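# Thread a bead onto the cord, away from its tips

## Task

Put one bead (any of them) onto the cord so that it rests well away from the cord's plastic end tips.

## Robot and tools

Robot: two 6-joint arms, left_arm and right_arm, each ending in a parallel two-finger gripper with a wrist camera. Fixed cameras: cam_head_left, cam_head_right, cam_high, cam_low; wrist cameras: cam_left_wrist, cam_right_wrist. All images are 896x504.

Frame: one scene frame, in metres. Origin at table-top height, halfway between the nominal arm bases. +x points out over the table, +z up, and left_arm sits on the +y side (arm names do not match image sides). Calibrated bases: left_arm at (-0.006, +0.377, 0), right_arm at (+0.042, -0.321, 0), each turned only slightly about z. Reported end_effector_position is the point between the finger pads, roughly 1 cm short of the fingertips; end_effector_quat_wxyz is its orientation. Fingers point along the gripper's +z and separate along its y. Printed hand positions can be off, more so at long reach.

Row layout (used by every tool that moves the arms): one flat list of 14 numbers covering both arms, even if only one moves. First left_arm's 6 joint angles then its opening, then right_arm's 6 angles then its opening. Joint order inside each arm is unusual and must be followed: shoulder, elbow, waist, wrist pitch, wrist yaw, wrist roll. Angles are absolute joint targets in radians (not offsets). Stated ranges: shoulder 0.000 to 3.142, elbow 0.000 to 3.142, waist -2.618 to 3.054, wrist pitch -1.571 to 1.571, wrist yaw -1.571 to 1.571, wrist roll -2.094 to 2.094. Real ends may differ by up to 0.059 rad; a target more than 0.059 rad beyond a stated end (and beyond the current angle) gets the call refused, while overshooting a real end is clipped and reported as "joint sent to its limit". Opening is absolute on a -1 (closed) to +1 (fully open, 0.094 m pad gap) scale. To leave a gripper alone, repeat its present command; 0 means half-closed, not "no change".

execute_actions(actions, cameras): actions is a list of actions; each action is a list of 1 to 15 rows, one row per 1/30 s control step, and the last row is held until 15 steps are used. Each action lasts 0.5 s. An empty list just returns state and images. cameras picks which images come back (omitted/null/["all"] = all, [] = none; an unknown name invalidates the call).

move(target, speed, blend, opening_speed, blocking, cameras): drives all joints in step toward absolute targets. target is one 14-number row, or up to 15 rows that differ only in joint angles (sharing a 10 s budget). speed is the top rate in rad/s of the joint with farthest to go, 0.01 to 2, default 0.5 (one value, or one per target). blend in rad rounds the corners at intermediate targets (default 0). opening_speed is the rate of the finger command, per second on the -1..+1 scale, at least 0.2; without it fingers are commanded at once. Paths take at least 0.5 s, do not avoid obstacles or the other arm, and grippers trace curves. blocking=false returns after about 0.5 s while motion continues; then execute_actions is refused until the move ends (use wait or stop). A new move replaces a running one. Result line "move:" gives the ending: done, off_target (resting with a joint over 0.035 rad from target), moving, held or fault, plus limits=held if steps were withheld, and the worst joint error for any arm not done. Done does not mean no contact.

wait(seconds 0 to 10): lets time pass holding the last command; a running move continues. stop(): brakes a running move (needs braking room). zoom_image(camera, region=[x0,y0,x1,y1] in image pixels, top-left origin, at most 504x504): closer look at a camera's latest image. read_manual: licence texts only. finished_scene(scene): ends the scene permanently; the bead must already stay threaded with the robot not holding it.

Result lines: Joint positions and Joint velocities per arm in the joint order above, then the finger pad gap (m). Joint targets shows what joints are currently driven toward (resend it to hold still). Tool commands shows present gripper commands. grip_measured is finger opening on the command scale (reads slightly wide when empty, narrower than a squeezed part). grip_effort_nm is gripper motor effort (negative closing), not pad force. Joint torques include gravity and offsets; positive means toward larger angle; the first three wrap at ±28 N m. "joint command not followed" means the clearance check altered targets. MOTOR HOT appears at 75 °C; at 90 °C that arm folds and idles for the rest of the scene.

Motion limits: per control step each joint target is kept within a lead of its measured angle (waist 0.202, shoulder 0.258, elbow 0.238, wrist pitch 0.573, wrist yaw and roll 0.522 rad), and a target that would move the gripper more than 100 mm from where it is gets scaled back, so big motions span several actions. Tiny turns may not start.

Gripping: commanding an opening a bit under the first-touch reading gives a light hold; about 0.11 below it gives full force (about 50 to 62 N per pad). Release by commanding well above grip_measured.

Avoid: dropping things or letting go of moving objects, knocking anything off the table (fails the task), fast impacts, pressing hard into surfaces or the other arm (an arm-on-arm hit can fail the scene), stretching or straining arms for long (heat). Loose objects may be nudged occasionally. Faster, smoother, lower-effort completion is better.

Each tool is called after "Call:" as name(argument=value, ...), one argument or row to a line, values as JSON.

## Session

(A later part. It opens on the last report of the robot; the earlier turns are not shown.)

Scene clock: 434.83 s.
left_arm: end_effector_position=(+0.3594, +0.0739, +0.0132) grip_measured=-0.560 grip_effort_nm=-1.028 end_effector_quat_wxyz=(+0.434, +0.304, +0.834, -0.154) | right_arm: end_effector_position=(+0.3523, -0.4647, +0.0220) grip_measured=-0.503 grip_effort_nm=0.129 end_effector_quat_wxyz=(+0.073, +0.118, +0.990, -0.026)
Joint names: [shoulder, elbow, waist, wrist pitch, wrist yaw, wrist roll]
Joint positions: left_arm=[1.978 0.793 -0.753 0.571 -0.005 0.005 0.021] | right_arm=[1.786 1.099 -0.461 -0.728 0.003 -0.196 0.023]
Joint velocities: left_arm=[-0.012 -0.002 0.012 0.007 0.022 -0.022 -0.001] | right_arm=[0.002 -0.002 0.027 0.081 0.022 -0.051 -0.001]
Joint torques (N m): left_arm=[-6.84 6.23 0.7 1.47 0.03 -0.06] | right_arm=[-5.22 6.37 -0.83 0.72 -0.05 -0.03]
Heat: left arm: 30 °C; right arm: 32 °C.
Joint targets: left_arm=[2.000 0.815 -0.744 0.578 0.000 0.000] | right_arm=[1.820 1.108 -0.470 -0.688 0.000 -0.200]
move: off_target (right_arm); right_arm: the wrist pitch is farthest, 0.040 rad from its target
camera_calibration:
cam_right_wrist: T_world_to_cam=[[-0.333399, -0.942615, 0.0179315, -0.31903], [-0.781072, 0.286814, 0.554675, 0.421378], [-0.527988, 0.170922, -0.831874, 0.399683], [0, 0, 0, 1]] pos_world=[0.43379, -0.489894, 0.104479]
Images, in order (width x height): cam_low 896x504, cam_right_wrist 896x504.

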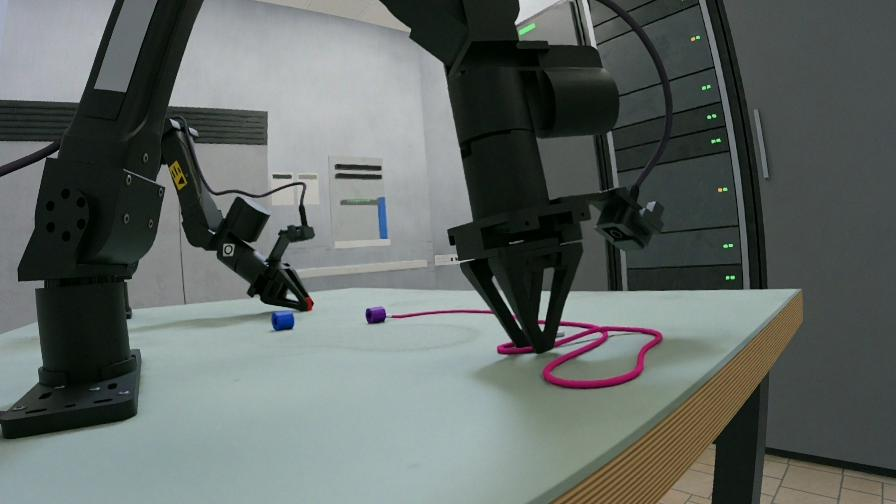

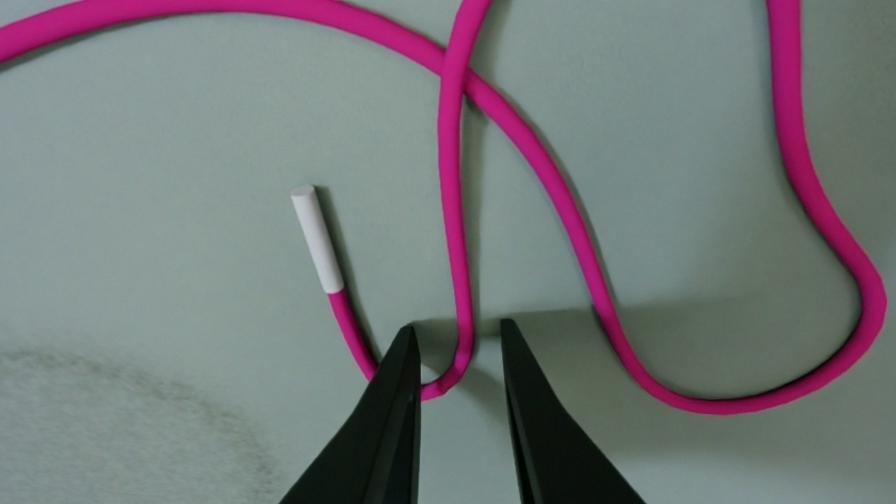

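Call:
move(
  target=[2.0, 0.815, -0.744, 0.578, 0, 0, -0.62, 1.820, 1.108, -0.470, -0.688, 0, -0.2, -1],
  opening_speed=0.6,
  cameras=["cam_right_wrist"],
)

Call:
zoom_image(
  camera="cam_right_wrist",
  region=[300, 220, 620, 460],
)

Scene clock: 439.97 s.
left_arm: end_effector_position=(+0.3594, +0.0739, +0.0132) grip_measured=-0.560 grip_effort_nm=-1.028 end_effector_quat_wxyz=(+0.434, +0.304, +0.834, -0.154) | right_arm: end_effector_position=(+0.3554, -0.4627, +0.0220) grip_measured=-0.949 grip_effort_nm=-0.989 end_effector_quat_wxyz=(+0.080, +0.117, +0.990, -0.018)
Joint names: [shoulder, elbow, waist, wrist pitch, wrist yaw, wrist roll]
Joint positions: left_arm=[1.978 0.793 -0.753 0.571 -0.005 0.005 0.021] | right_arm=[1.787 1.099 -0.461 -0.72 -0.014 -0.196 0.002]
Joint velocities: left_arm=[-0.012 0.007 -0.012 -0.007 0.037 0.007 0.001] | right_arm=[0.002 -0.002 -0.027 0.007 0.022 0.066 -0.002]
Joint torques (N m): left_arm=[-6.83 6.23 0.73 1.47 0.03 -0.05] | right_arm=[-5.26 6.42 -0.88 0.65 0.11 -0.02]
Heat: left arm: 30 °C; right arm: 32 °C.
Joint targets: left_arm=[2.000 0.815 -0.744 0.578 0.000 0.000] | right_arm=[1.820 1.108 -0.470 -0.688 0.000 -0.200]
move: done
camera_calibration:
cam_right_wrist: T_world_to_cam=[[-0.330553, -0.943786, 0.00142965, -0.317286], [-0.789583, 0.277374, 0.547378, 0.422035], [-0.517005, 0.179809, -0.836884, 0.401262], [0, 0, 0, 1]] pos_world=[0.435805, -0.488662, 0.105251]
Images, in order (width x height): cam_right_wrist 896x504.

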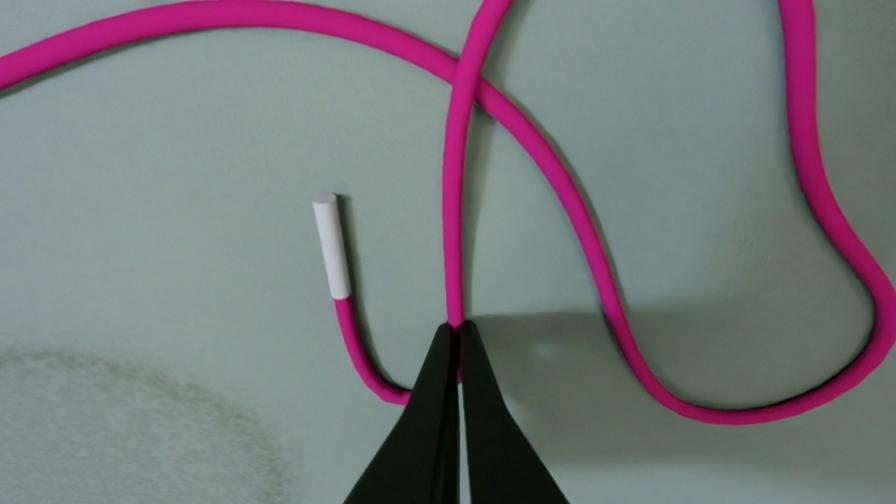

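Scaled by 1.575 from the camera's 896x504 image, which has a finer 1280x720 frame.

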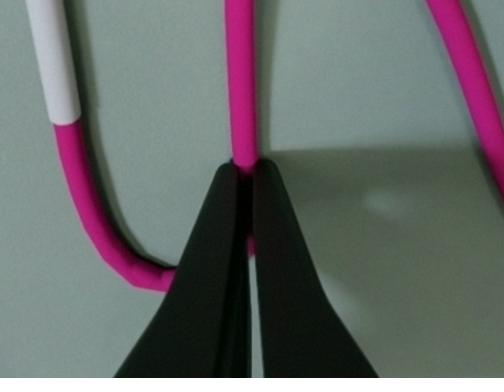

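Call:
move(
  target=[
    [1.756, 0.9, -0.744, 0.245, 0, 0, -0.62, 1.232, 1.161, -0.47, -0.629, 0, -0.1, -1],
    [1.756, 0.9, -0.744, 0.245, 0, 0, -0.62, 1.232, 1.161, 0.914, -0.629, 0, 0, -1],
  ],
  speed=0.5,
)

Scene clock: 467.83 s.
left_arm: end_effector_position=(+0.3545, +0.0781, +0.0622) grip_measured=-0.560 grip_effort_nm=-1.028 end_effector_quat_wxyz=(+0.408, +0.308, +0.847, -0.145) | right_arm: end_effector_position=(+0.2558, -0.0266, +0.2264) grip_measured=-0.953 grip_effort_nm=-1.053 end_effector_quat_wxyz=(+0.348, -0.419, +0.820, +0.177)
Joint names: [shoulder, elbow, waist, wrist pitch, wrist yaw, wrist roll]
Joint positions: left_arm=[1.795 0.875 -0.753 0.245 -0.005 0.005 0.021] | right_arm=[1.245 1.125 0.91 -0.649 -0.004 -0.005 0.002]
Joint velocities: left_arm=[0.002 -0.002 -0.002 -0.051 -0.095 0.051 -0.001] | right_arm=[-0.002 0.022 -0.017 -0.081 -0.022 0.007 0.001]
Joint torques (N m): left_arm=[-11.43 7.34 0.73 1.37 0.02 -0.06] | right_arm=[-5.12 9.89 0.46 1.57 0.02 0.03]
Heat: left arm: 30 °C; right arm: 32 °C.
Joint targets: left_arm=[1.756 0.900 -0.744 0.245 0.000 0.000] | right_arm=[1.232 1.161 0.914 -0.629 0.000 0.000]
move: off_target (left_arm, right_arm); left_arm: the shoulder is farthest, 0.039 rad from its target; right_arm: the elbow is farthest, 0.036 rad from its target
camera_calibration:
cam_left_wrist: T_world_to_cam=[[-0.698134, -0.708045, -0.106213, 0.313791], [-0.693189, 0.705567, -0.14719, 0.225725], [0.179157, -0.0291326, -0.983389, 0.113075], [0, 0, 0, 1]] pos_world=[0.35528, 0.0662083, 0.17775]
cam_right_wrist: T_world_to_cam=[[0.764903, -0.640153, -0.0716064, -0.194535], [-0.643894, -0.762972, -0.0572203, 0.182506], [-0.018004, 0.0898749, -0.99579, 0.34838], [0, 0, 0, 1]] pos_world=[0.272587, -0.0165962, 0.343427]

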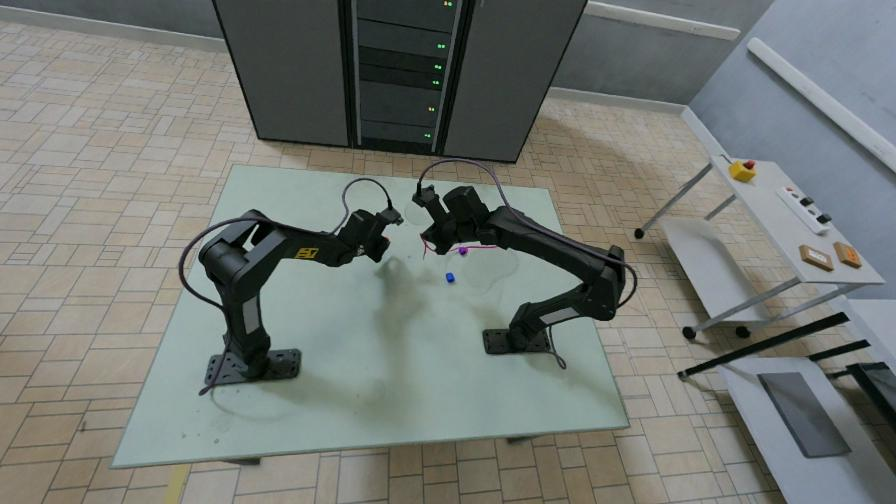

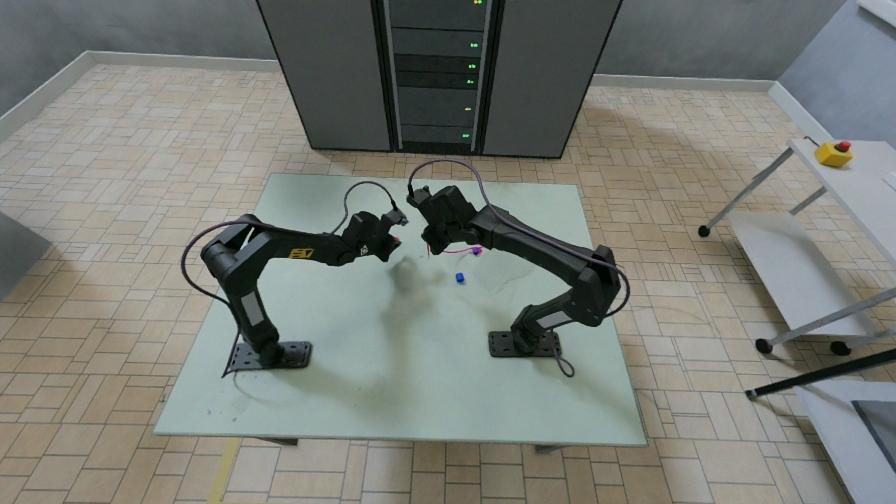

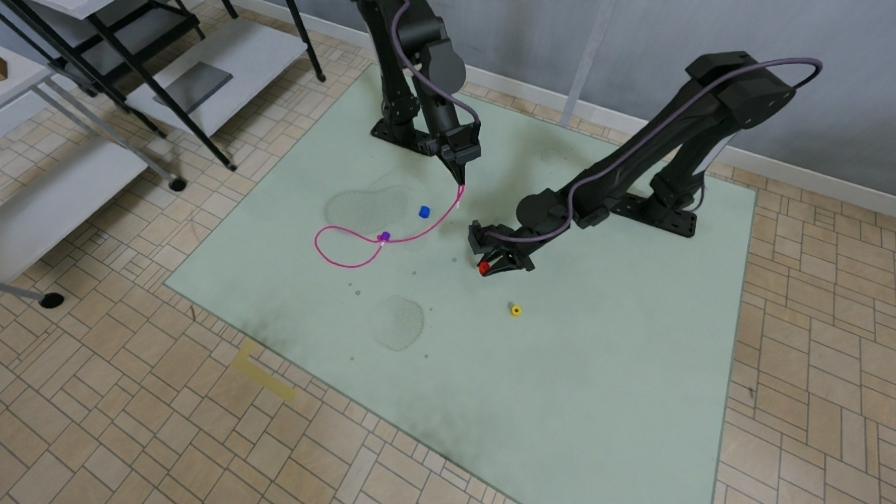

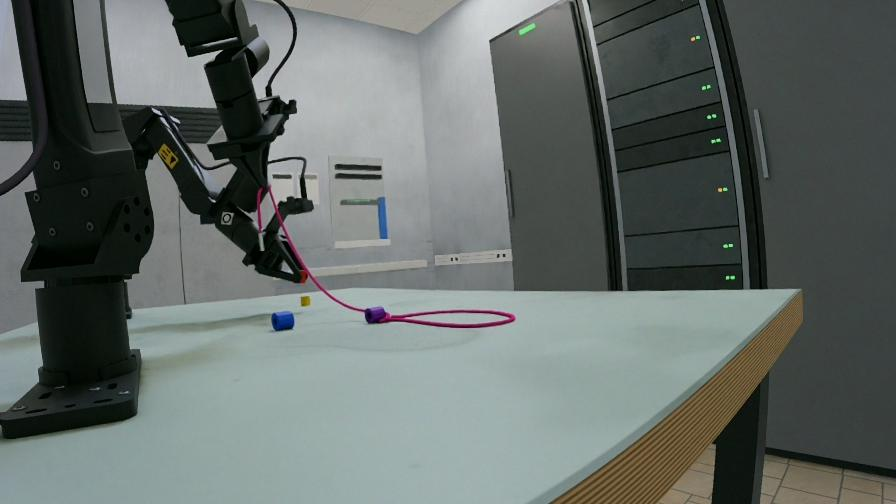

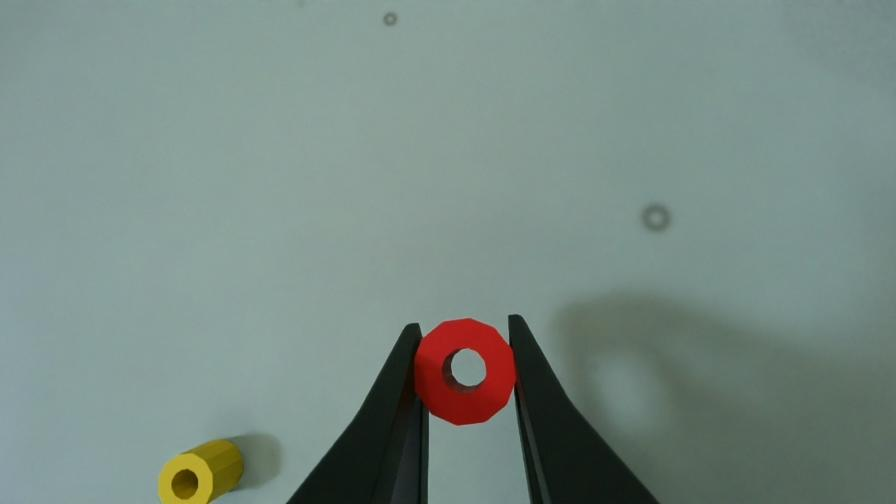

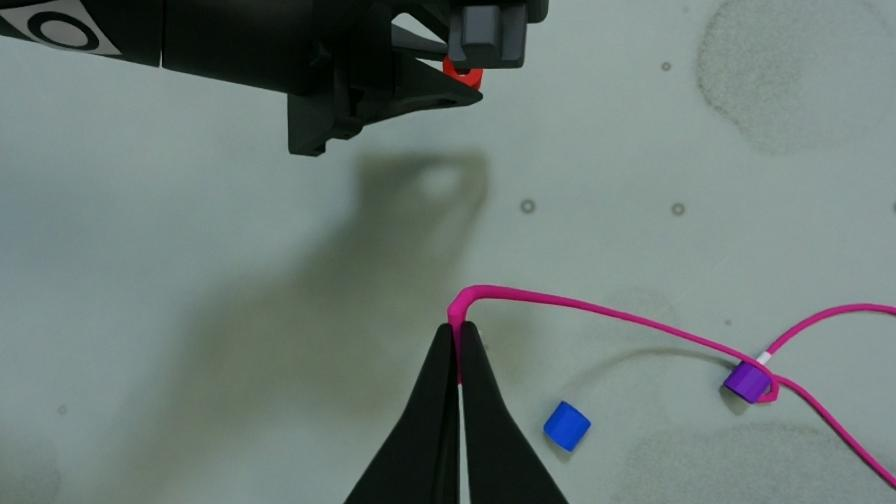

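Call:
zoom_image(
  camera="cam_low",
  region=[210, 170, 350, 300],
)

Call:
zoom_image(
  camera="cam_high",
  region=[410, 140, 550, 290],
)

Call:
zoom_image(
  camera="cam_head_right",
  region=[370, 200, 490, 290],
)

Scaled by 3.600 from the camera's 896x504 image, which has a finer 1280x720 frame.

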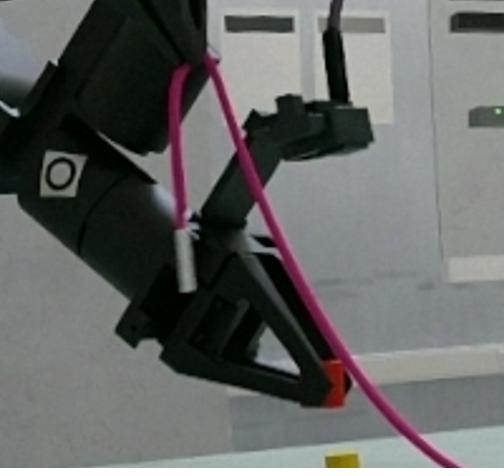

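Scaled by 3.360 from the camera's 896x504 image, which has a finer 1280x720 frame.

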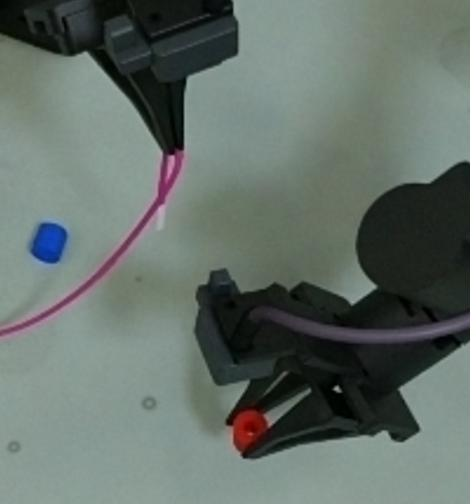

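Scaled by 4.200 from the camera's 896x504 image, which has a finer 1280x720 frame.

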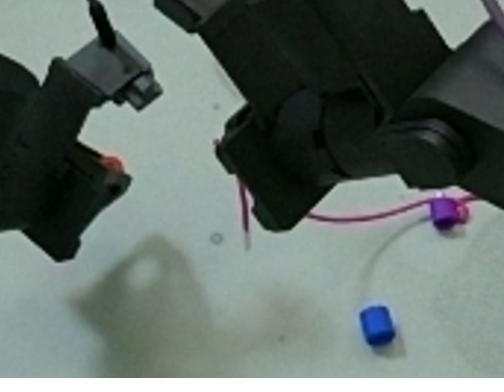

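Call:
move(
  target=[1.826, 0.937, -1.046, 0.329, 0, 0, -0.62, 1.232, 1.161, 0.914, -0.629, 0, 0, -1],
  speed=0.3,
)

Call:
zoom_image(
  camera="cam_low",
  region=[210, 170, 350, 300],
)

Call:
zoom_image(
  camera="cam_high",
  region=[390, 140, 530, 290],
)

Scene clock: 549.67 s.
left_arm: end_effector_position=(+0.2913, -0.0085, +0.0809) grip_measured=-0.560 grip_effort_nm=-1.033 end_effector_quat_wxyz=(+0.425, +0.361, +0.806, -0.200) | right_arm: end_effector_position=(+0.2396, -0.0387, +0.2094) grip_measured=-0.954 grip_effort_nm=-1.057 end_effector_quat_wxyz=(+0.300, -0.432, +0.834, +0.166)
Joint names: [shoulder, elbow, waist, wrist pitch, wrist yaw, wrist roll]
Joint positions: left_arm=[1.811 0.909 -0.996 0.308 -0.064 -0.062 0.021] | right_arm=[1.243 1.125 0.916 -0.754 -0.027 -0.003 0.002]
Joint velocities: left_arm=[0.002 -0.017 -0.002 0.022 -0.007 -0.051 -0.001] | right_arm=[-0.002 -0.007 -0.017 0.022 0.022 -0.022 -0.001]
Joint torques (N m): left_arm=[-7.05 7.71 -4.04 1.62 0.54 0.57] | right_arm=[-4.81 9.78 -0.16 2.49 0.23 0.04]
Heat: left arm: 31 °C; right arm: 31 °C.
Joint targets: left_arm=[1.826 0.937 -1.046 0.329 0.000 0.000] | right_arm=[1.232 1.161 0.914 -0.629 0.000 0.000]
move: off_target (left_arm, right_arm); left_arm: the wrist yaw is farthest, 0.064 rad from its target; right_arm: the wrist pitch is farthest, 0.125 rad from its target
camera_calibration:
cam_left_wrist: T_world_to_cam=[[-0.795982, -0.598516, -0.090512, 0.23851], [-0.568273, 0.790371, -0.228865, 0.216726], [0.208517, -0.130737, -0.969241, 0.129718], [0, 0, 0, 1]] pos_world=[0.285961, -0.011583, 0.196917]
cam_right_wrist: T_world_to_cam=[[0.771712, -0.630522, -0.0830769, -0.189954], [-0.629005, -0.776001, 0.0466396, 0.136052], [-0.0938751, 0.0162635, -0.995451, 0.347416], [0, 0, 0, 1]] pos_world=[0.264781, -0.0198437, 0.32371]

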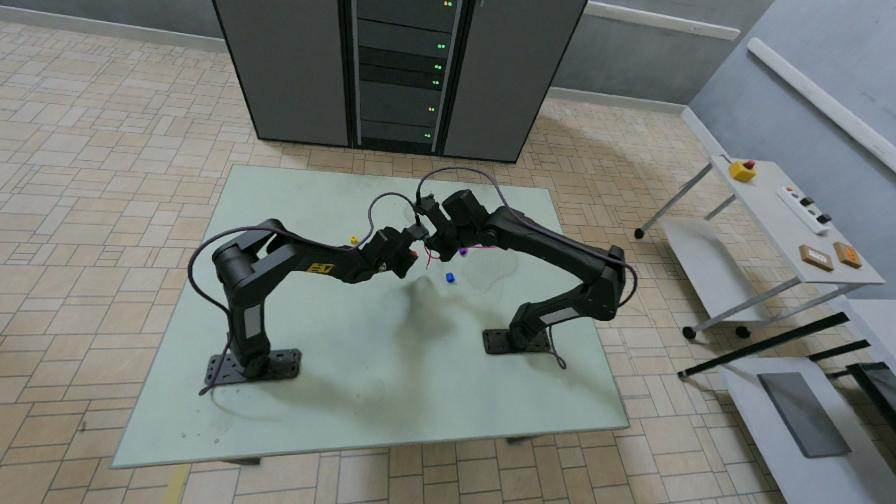

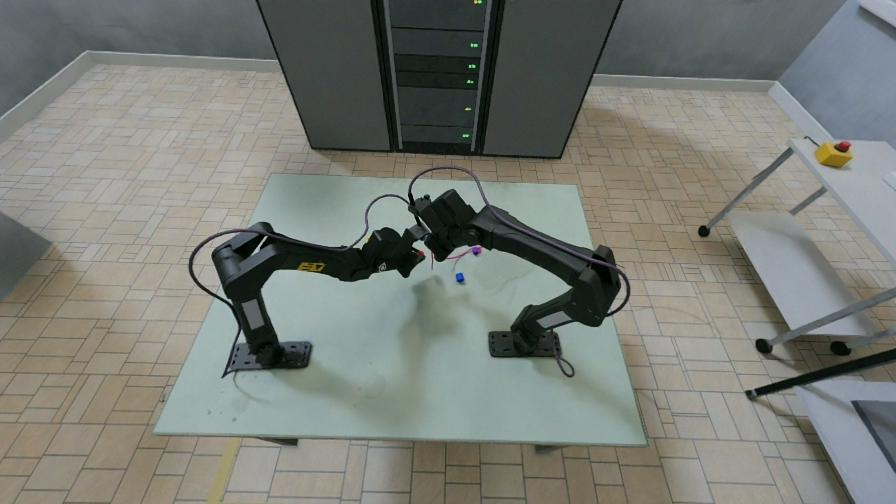

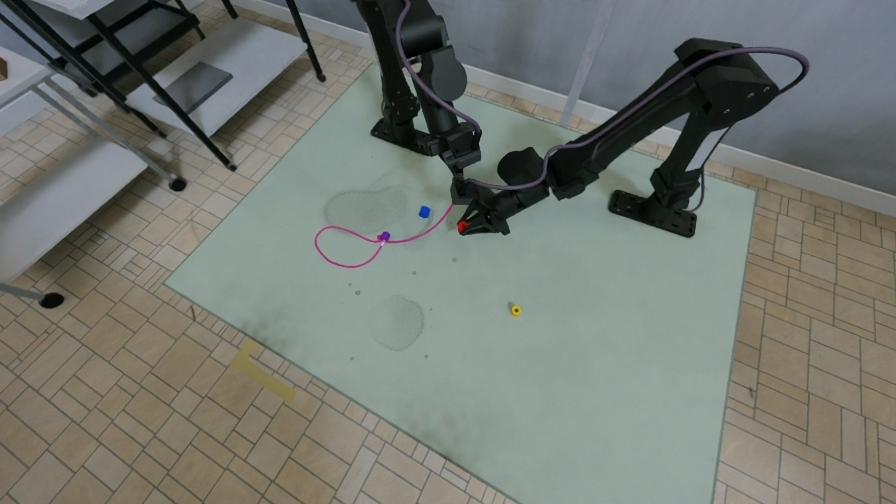

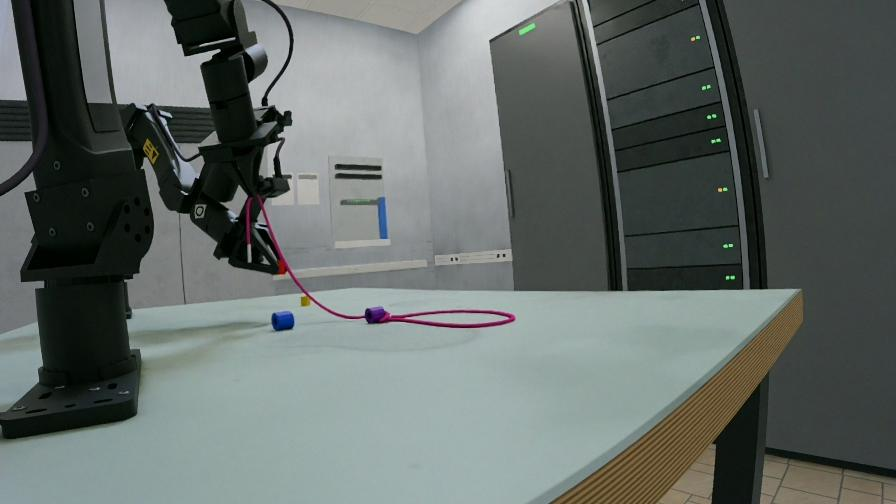

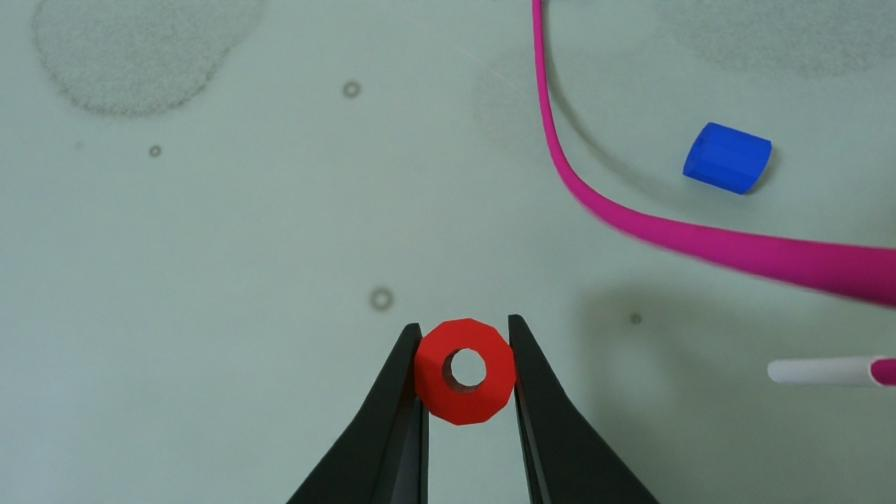

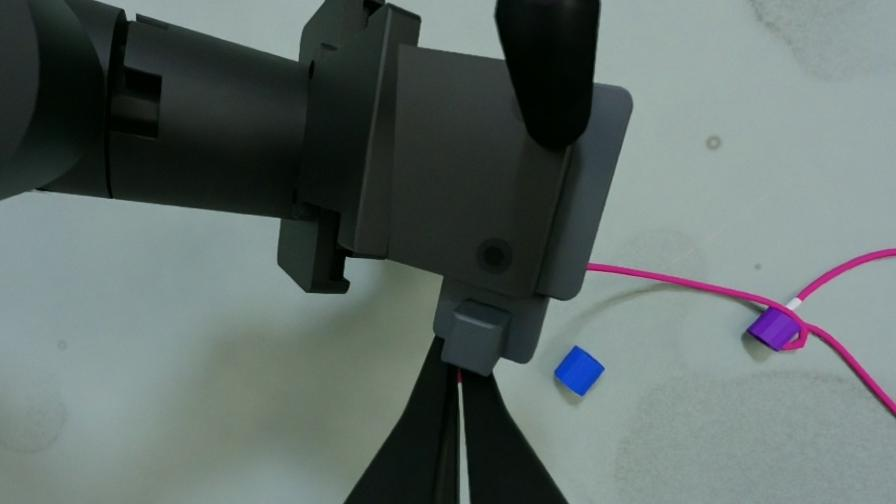

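Scaled by 3.600 from the camera's 896x504 image, which has a finer 1280x720 frame.

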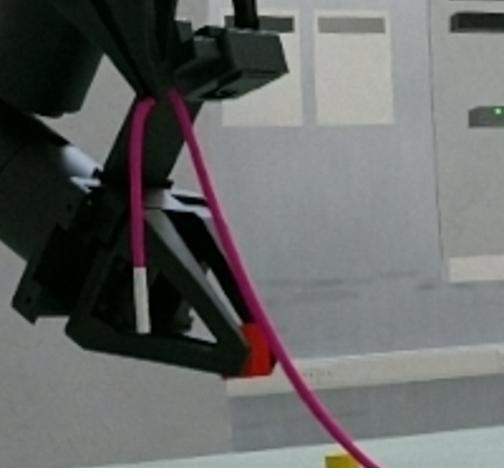

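Scaled by 3.360 from the camera's 896x504 image, which has a finer 1280x720 frame.

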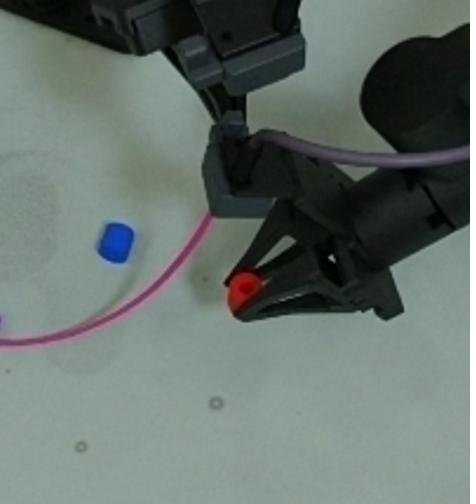

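Call:
move(
  target=[1.756, 0.9, -0.744, 0.245, 0, 0, -0.62, 1.232, 1.161, 0.914, -0.629, 0, 0, -1],
  speed=0.3,
  cameras=["cam_head_right","cam_low"],
)

Scene clock: 583.17 s.
left_arm: end_effector_position=(+0.3631, +0.0741, +0.0719) grip_measured=-0.560 grip_effort_nm=-1.028 end_effector_quat_wxyz=(+0.419, +0.301, +0.844, -0.150) | right_arm: end_effector_position=(+0.2533, -0.0267, +0.2257) grip_measured=-0.954 grip_effort_nm=-1.057 end_effector_quat_wxyz=(+0.345, -0.421, +0.820, +0.178)
Joint names: [shoulder, elbow, waist, wrist pitch, wrist yaw, wrist roll]
Joint positions: left_arm=[1.8 0.905 -0.747 0.246 -0.003 -0.004 0.021] | right_arm=[1.243 1.125 0.915 -0.657 -0.006 -0.003 0.002]
Joint velocities: left_arm=[0.007 -0.012 0.017 -0.007 -0.081 -0.051 0] | right_arm=[-0.007 -0.007 -0.002 -0.037 -0.066 -0.022 0]
Joint torques (N m): left_arm=[-12.08 5.08 0.24 1.37 0.01 0.03] | right_arm=[-4.94 9.88 -0.09 1.64 0.06 0.05]
Heat: left arm: 30 °C; right arm: 37 °C.
Joint targets: left_arm=[1.756 0.900 -0.744 0.245 0.000 0.000] | right_arm=[1.232 1.161 0.914 -0.629 0.000 0.000]
move: off_target (left_arm, right_arm); left_arm: the shoulder is farthest, 0.044 rad from its target; right_arm: the elbow is farthest, 0.036 rad from its target
Images, in order (width x height): cam_head_right 896x504, cam_low 896x504.

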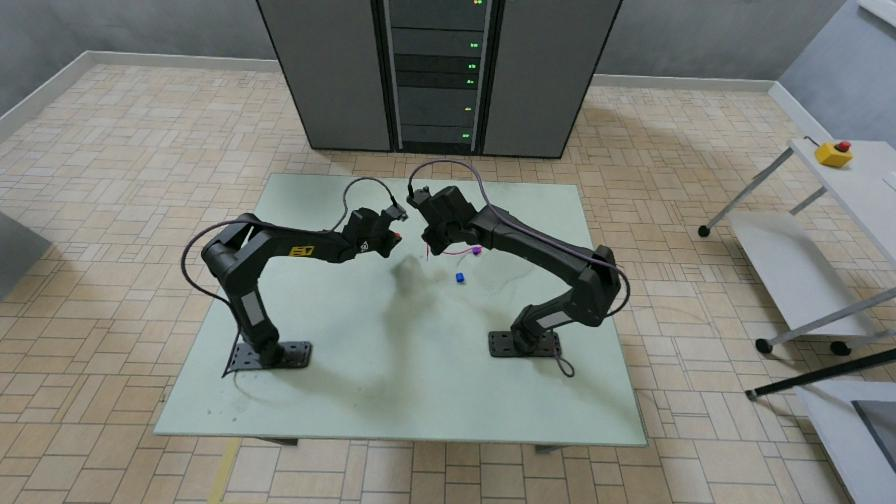

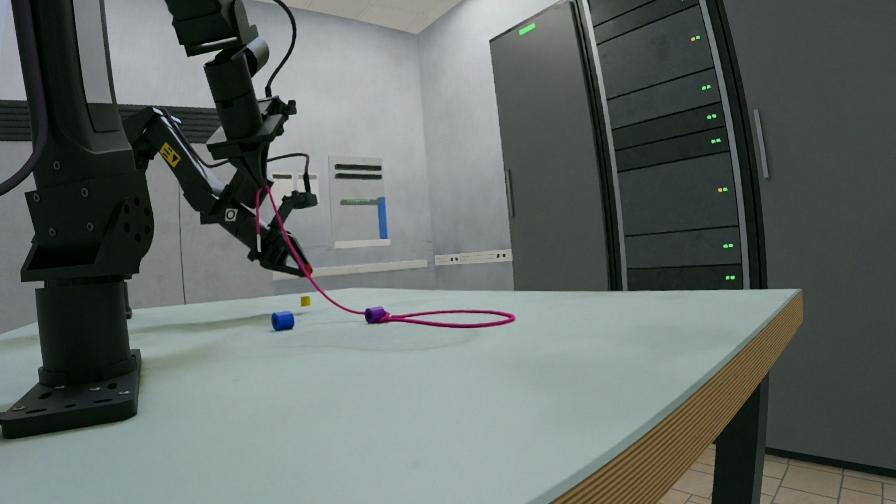

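Call:
move(
  target=[2.12, 1.738, -0.85, -1.138, 0, 0, -0.62, 1.232, 1.161, 0.914, -0.629, 0, 0, -1],
  speed=0.5,
  cameras=["cam_low","cam_left_wrist"],
)

Call:
move(
  target=[2.154, 1.64, -0.85, -1.005, 0, 0, -0.62, 1.232, 1.161, 0.914, -0.629, 0, 0, -1],
  speed=0.2,
  cameras=["cam_low","cam_left_wrist"],
)

Call:
zoom_image(
  camera="cam_low",
  region=[200, 230, 320, 330],
)

Scene clock: 601.17 s.
left_arm: end_effector_position=(+0.2882, +0.0856, +0.0612) grip_measured=-0.560 grip_effort_nm=-1.033 end_effector_quat_wxyz=(+0.024, +0.380, +0.924, -0.008) | right_arm: end_effector_position=(+0.2533, -0.0266, +0.2258) grip_measured=-0.954 grip_effort_nm=-1.062 end_effector_quat_wxyz=(+0.345, -0.421, +0.820, +0.178)
Joint names: [shoulder, elbow, waist, wrist pitch, wrist yaw, wrist roll]
Joint positions: left_arm=[2.098 1.709 -0.841 -1.131 -0.003 -0.004 0.021] | right_arm=[1.243 1.125 0.915 -0.656 -0.006 -0.003 0.002]
Joint velocities: left_arm=[-0.007 0.012 -0.007 -0.037 -0.037 -0.022 0.001] | right_arm=[-0.017 -0.002 -0.012 -0.022 0.095 0.007 0]
Joint torques (N m): left_arm=[-8.84 7.58 -0.73 0.37 0.01 0.03] | right_arm=[-4.94 9.88 -0.06 1.66 0.06 0.05]
Heat: left arm: 30 °C; right arm: 33 °C.
Joint targets: left_arm=[2.120 1.738 -0.850 -1.138 0.000 0.000] | right_arm=[1.232 1.161 0.914 -0.629 0.000 0.000]
move: off_target (right_arm); right_arm: the elbow is farthest, 0.036 rad from its target
camera_calibration:
cam_left_wrist: T_world_to_cam=[[-0.789557, -0.613629, -0.00765654, 0.284938], [-0.475903, 0.604372, 0.638945, 0.0722131], [-0.387448, 0.508128, -0.769214, 0.228323], [0, 0, 0, 1]] pos_world=[0.347805, 0.0151855, 0.131671]
Images, in order (width x height): cam_low 896x504, cam_left_wrist 896x504.

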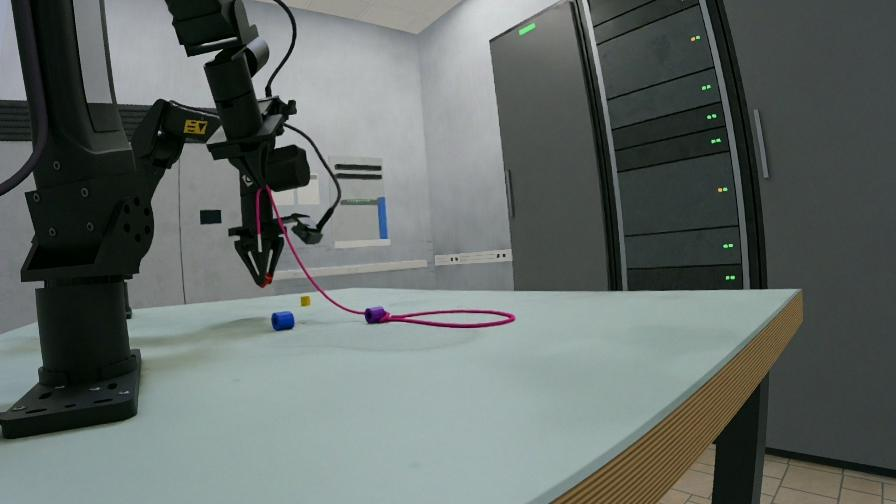

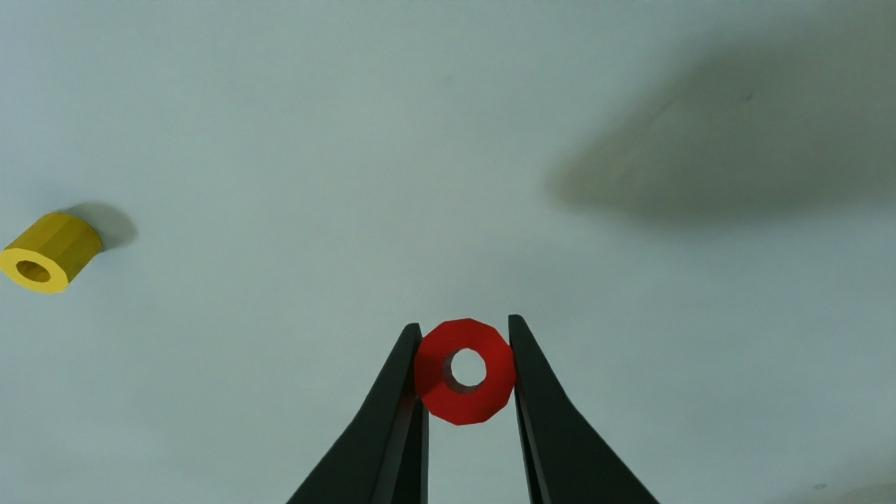

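Scene clock: 602.47 s.
left_arm: end_effector_position=(+0.2917, +0.0820, +0.0308) grip_measured=-0.560 grip_effort_nm=-1.028 end_effector_quat_wxyz=(+0.027, +0.380, +0.924, -0.010) | right_arm: end_effector_position=(+0.2533, -0.0266, +0.2258) grip_measured=-0.954 grip_effort_nm=-1.057 end_effector_quat_wxyz=(+0.345, -0.421, +0.820, +0.178)
Joint names: [shoulder, elbow, waist, wrist pitch, wrist yaw, wrist roll]
Joint positions: left_arm=[2.135 1.643 -0.841 -1.021 -0.003 -0.004 0.021] | right_arm=[1.243 1.125 0.915 -0.656 -0.006 -0.003 0.002]
Joint velocities: left_arm=[0.017 -0.017 0.002 0.051 -0.051 -0.037 -0.001] | right_arm=[0.007 -0.007 -0.007 -0.007 -0.037 0.081 0.001]
Joint torques (N m): left_arm=[-9.28 5.01 -0.73 0.55 0.01 0.03] | right_arm=[-4.9 9.94 -0.05 1.65 0.05 0.04]
Heat: left arm: 30 °C; right arm: 33 °C.
Joint targets: left_arm=[2.154 1.640 -0.850 -1.005 0.000 0.000] | right_arm=[1.232 1.161 0.914 -0.629 0.000 0.000]
move: off_target (right_arm); right_arm: the elbow is farthest, 0.036 rad from its target
camera_calibration:
cam_left_wrist: T_world_to_cam=[[-0.789513, -0.613673, -0.0086114, 0.285361], [-0.479337, 0.6078, 0.6331, 0.0964246], [-0.383282, 0.503968, -0.774022, 0.207409], [0, 0, 0, 1]] pos_world=[0.351012, 0.0119834, 0.10195]
Images, in order (width x height): cam_low 896x504, cam_left_wrist 896x504.

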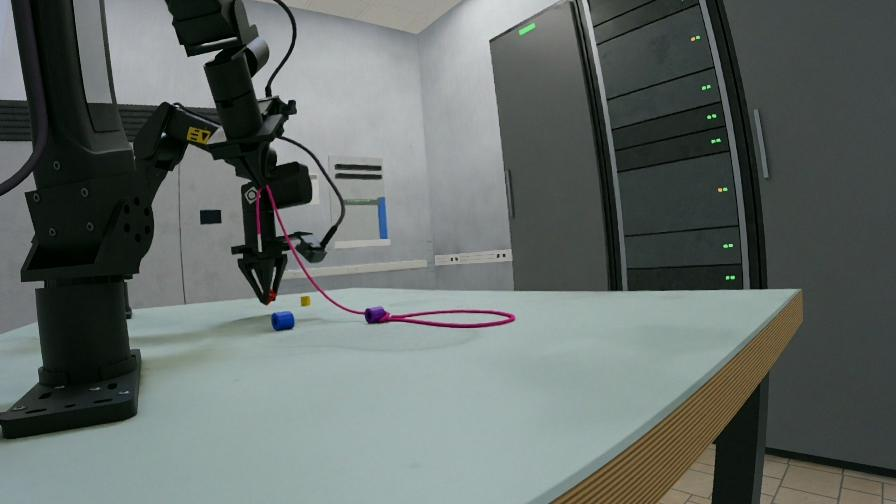

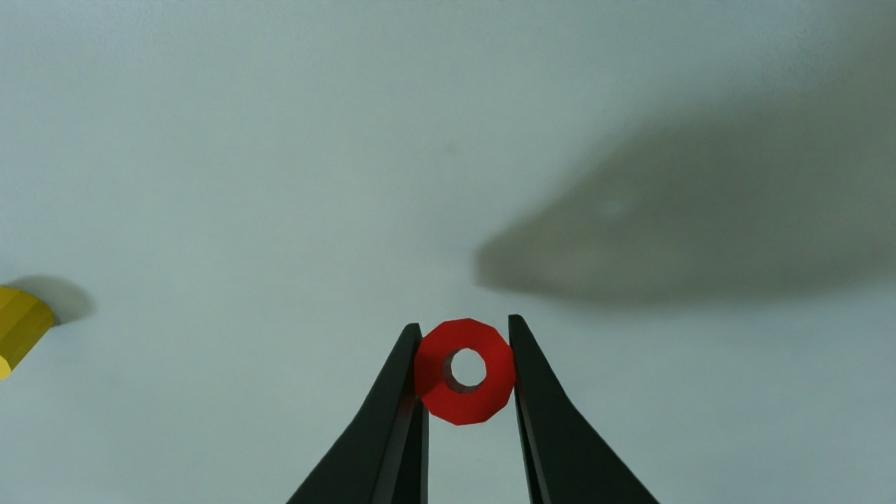

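Scaled by 4.200 from the camera's 896x504 image, which has a finer 1280x720 frame.

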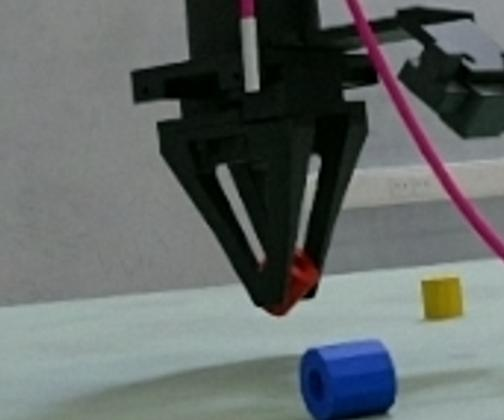

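Call:
move(
  target=[2.160, 1.605, -0.85, -0.964, 0, 0, -0.62, 1.232, 1.161, 0.914, -0.629, 0, 0, -1],
  speed=0.1,
  cameras=["cam_low","cam_left_wrist"],
)

Call:
zoom_image(
  camera="cam_low",
  region=[200, 230, 320, 330],
)

Scene clock: 610.47 s.
left_arm: end_effector_position=(+0.2915, +0.0823, +0.0227) grip_measured=-0.560 grip_effort_nm=-1.023 end_effector_quat_wxyz=(+0.031, +0.380, +0.924, -0.011) | right_arm: end_effector_position=(+0.2534, -0.0266, +0.2259) grip_measured=-0.954 grip_effort_nm=-1.057 end_effector_quat_wxyz=(+0.345, -0.421, +0.820, +0.178)
Joint names: [shoulder, elbow, waist, wrist pitch, wrist yaw, wrist roll]
Joint positions: left_arm=[2.135 1.61 -0.841 -0.979 -0.003 -0.004 0.021] | right_arm=[1.243 1.125 0.915 -0.656 -0.006 -0.003 0.002]
Joint velocities: left_arm=[-0.002 0.012 -0.007 -0.037 0.095 0.022 0] | right_arm=[-0.012 -0.002 0.007 -0.037 -0.037 0.007 0]
Joint torques (N m): left_arm=[-8.73 4.86 -0.73 0.56 0.01 0.03] | right_arm=[-4.89 9.89 -0.08 1.64 0.05 0.03]
Heat: left arm: 30 °C; right arm: 32 °C.
Joint targets: left_arm=[2.160 1.605 -0.850 -0.964 0.000 0.000] | right_arm=[1.232 1.161 0.914 -0.629 0.000 0.000]
move: off_target (right_arm); right_arm: the elbow is farthest, 0.036 rad from its target
camera_calibration:
cam_left_wrist: T_world_to_cam=[[-0.789464, -0.613722, -0.00956576, 0.285258], [-0.482739, 0.611197, 0.627217, 0.102093], [-0.37909, 0.499783, -0.778786, 0.200188], [0, 0, 0, 1]] pos_world=[0.350375, 0.0126195, 0.0945983]
Images, in order (width x height): cam_low 896x504, cam_left_wrist 896x504.

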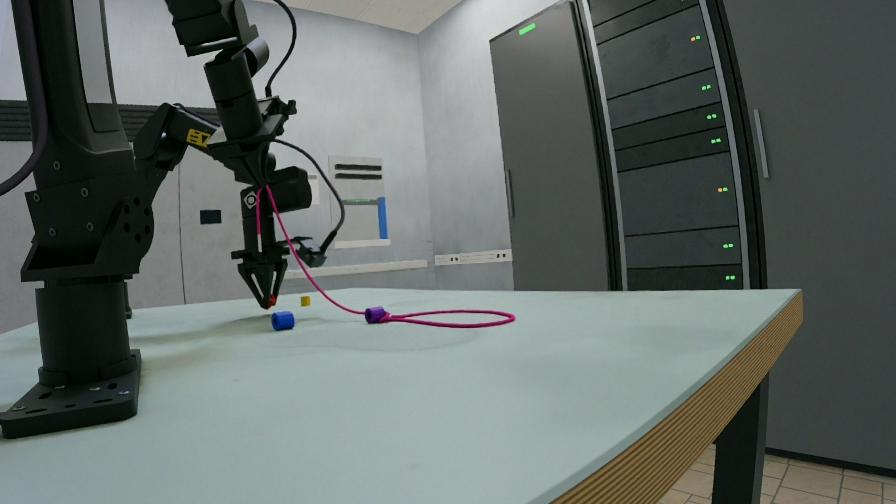

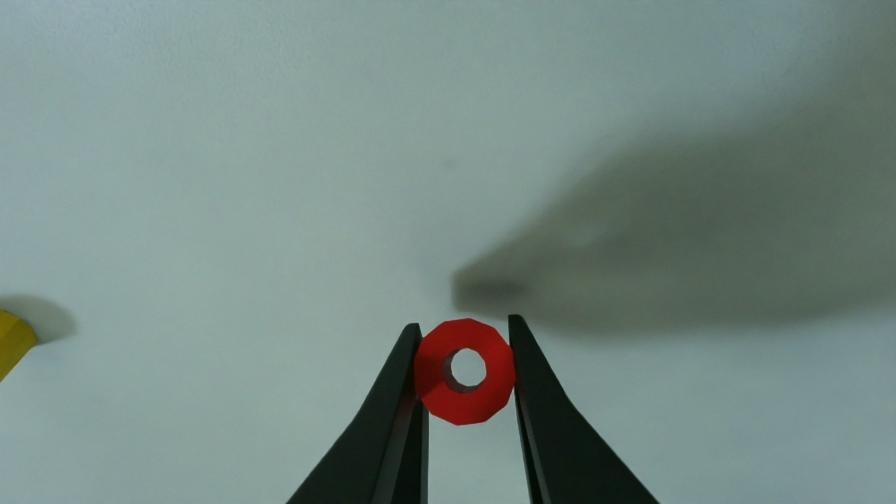

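Scaled by 4.200 from the camera's 896x504 image, which has a finer 1280x720 frame.

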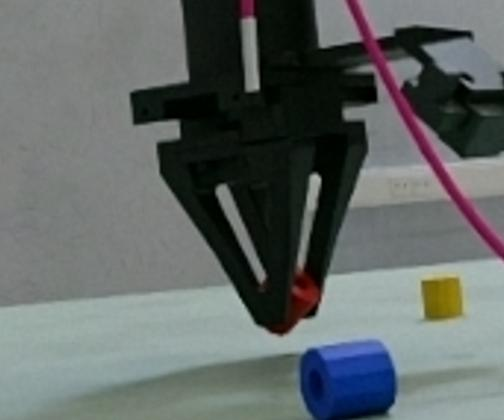

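Call:
move(
  target=[2.162, 1.589, -0.85, -0.946, 0, 0, -0.62, 1.232, 1.161, 0.914, -0.629, 0, 0, -1],
  speed=0.1,
  cameras=["cam_left_wrist"],
)

Call:
zoom_image(
  camera="cam_left_wrist",
  region=[350, 200, 650, 450],
)

Scene clock: 616.80 s.
left_arm: end_effector_position=(+0.2905, +0.0832, +0.0166) grip_measured=-0.560 grip_effort_nm=-1.033 end_effector_quat_wxyz=(+0.029, +0.380, +0.924, -0.010) | right_arm: end_effector_position=(+0.2534, -0.0266, +0.2259) grip_measured=-0.954 grip_effort_nm=-1.057 end_effector_quat_wxyz=(+0.345, -0.421, +0.820, +0.178)
Joint names: [shoulder, elbow, waist, wrist pitch, wrist yaw, wrist roll]
Joint positions: left_arm=[2.141 1.594 -0.841 -0.962 -0.003 -0.004 0.021] | right_arm=[1.243 1.125 0.915 -0.656 -0.006 -0.003 0.002]
Joint velocities: left_arm=[-0.002 -0.007 0.012 0.037 0.095 -0.022 0] | right_arm=[0.002 0.002 0.017 -0.007 0.022 -0.007 0]
Joint torques (N m): left_arm=[-9.07 4.82 -0.73 0.53 0.01 0.03] | right_arm=[-4.94 9.96 -0.09 1.63 0.05 0.03]
Heat: left arm: 30 °C; right arm: 32 °C.
Joint targets: left_arm=[2.162 1.589 -0.850 -0.946 0.000 0.000] | right_arm=[1.232 1.161 0.914 -0.629 0.000 0.000]
move: off_target (right_arm); right_arm: the elbow is farthest, 0.036 rad from its target
camera_calibration:
cam_left_wrist: T_world_to_cam=[[-0.789492, -0.613694, -0.00904093, 0.285026], [-0.480872, 0.609333, 0.630457, 0.104433], [-0.381399, 0.502088, -0.776172, 0.195005], [0, 0, 0, 1]] pos_world=[0.349619, 0.0133742, 0.0880935]
Images, in order (width x height): cam_left_wrist 896x504.

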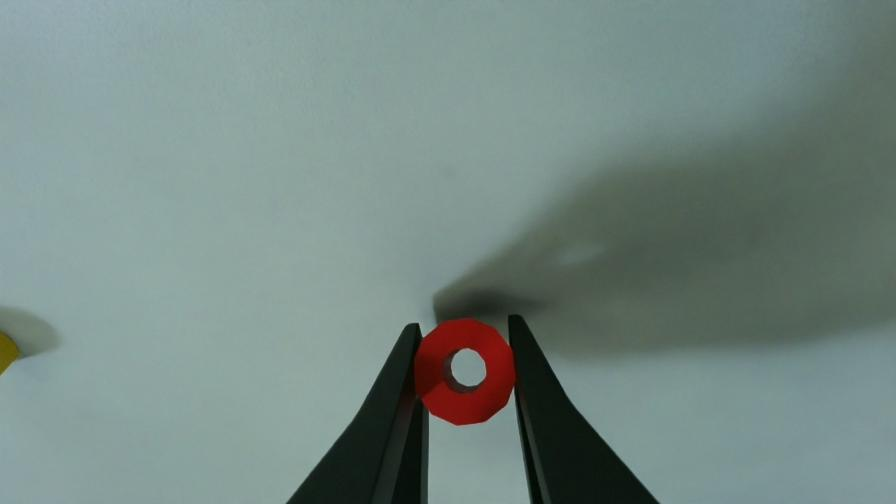

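Scaled by 1.680 from the camera's 896x504 image, which has a finer 1280x720 frame.

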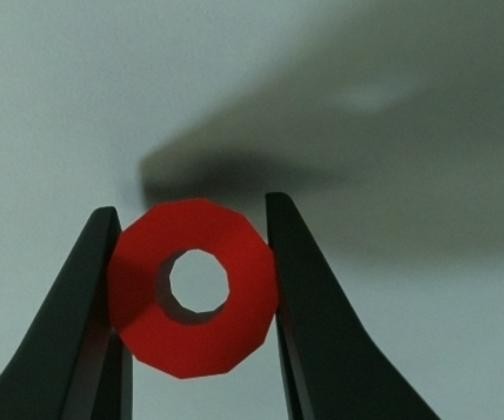

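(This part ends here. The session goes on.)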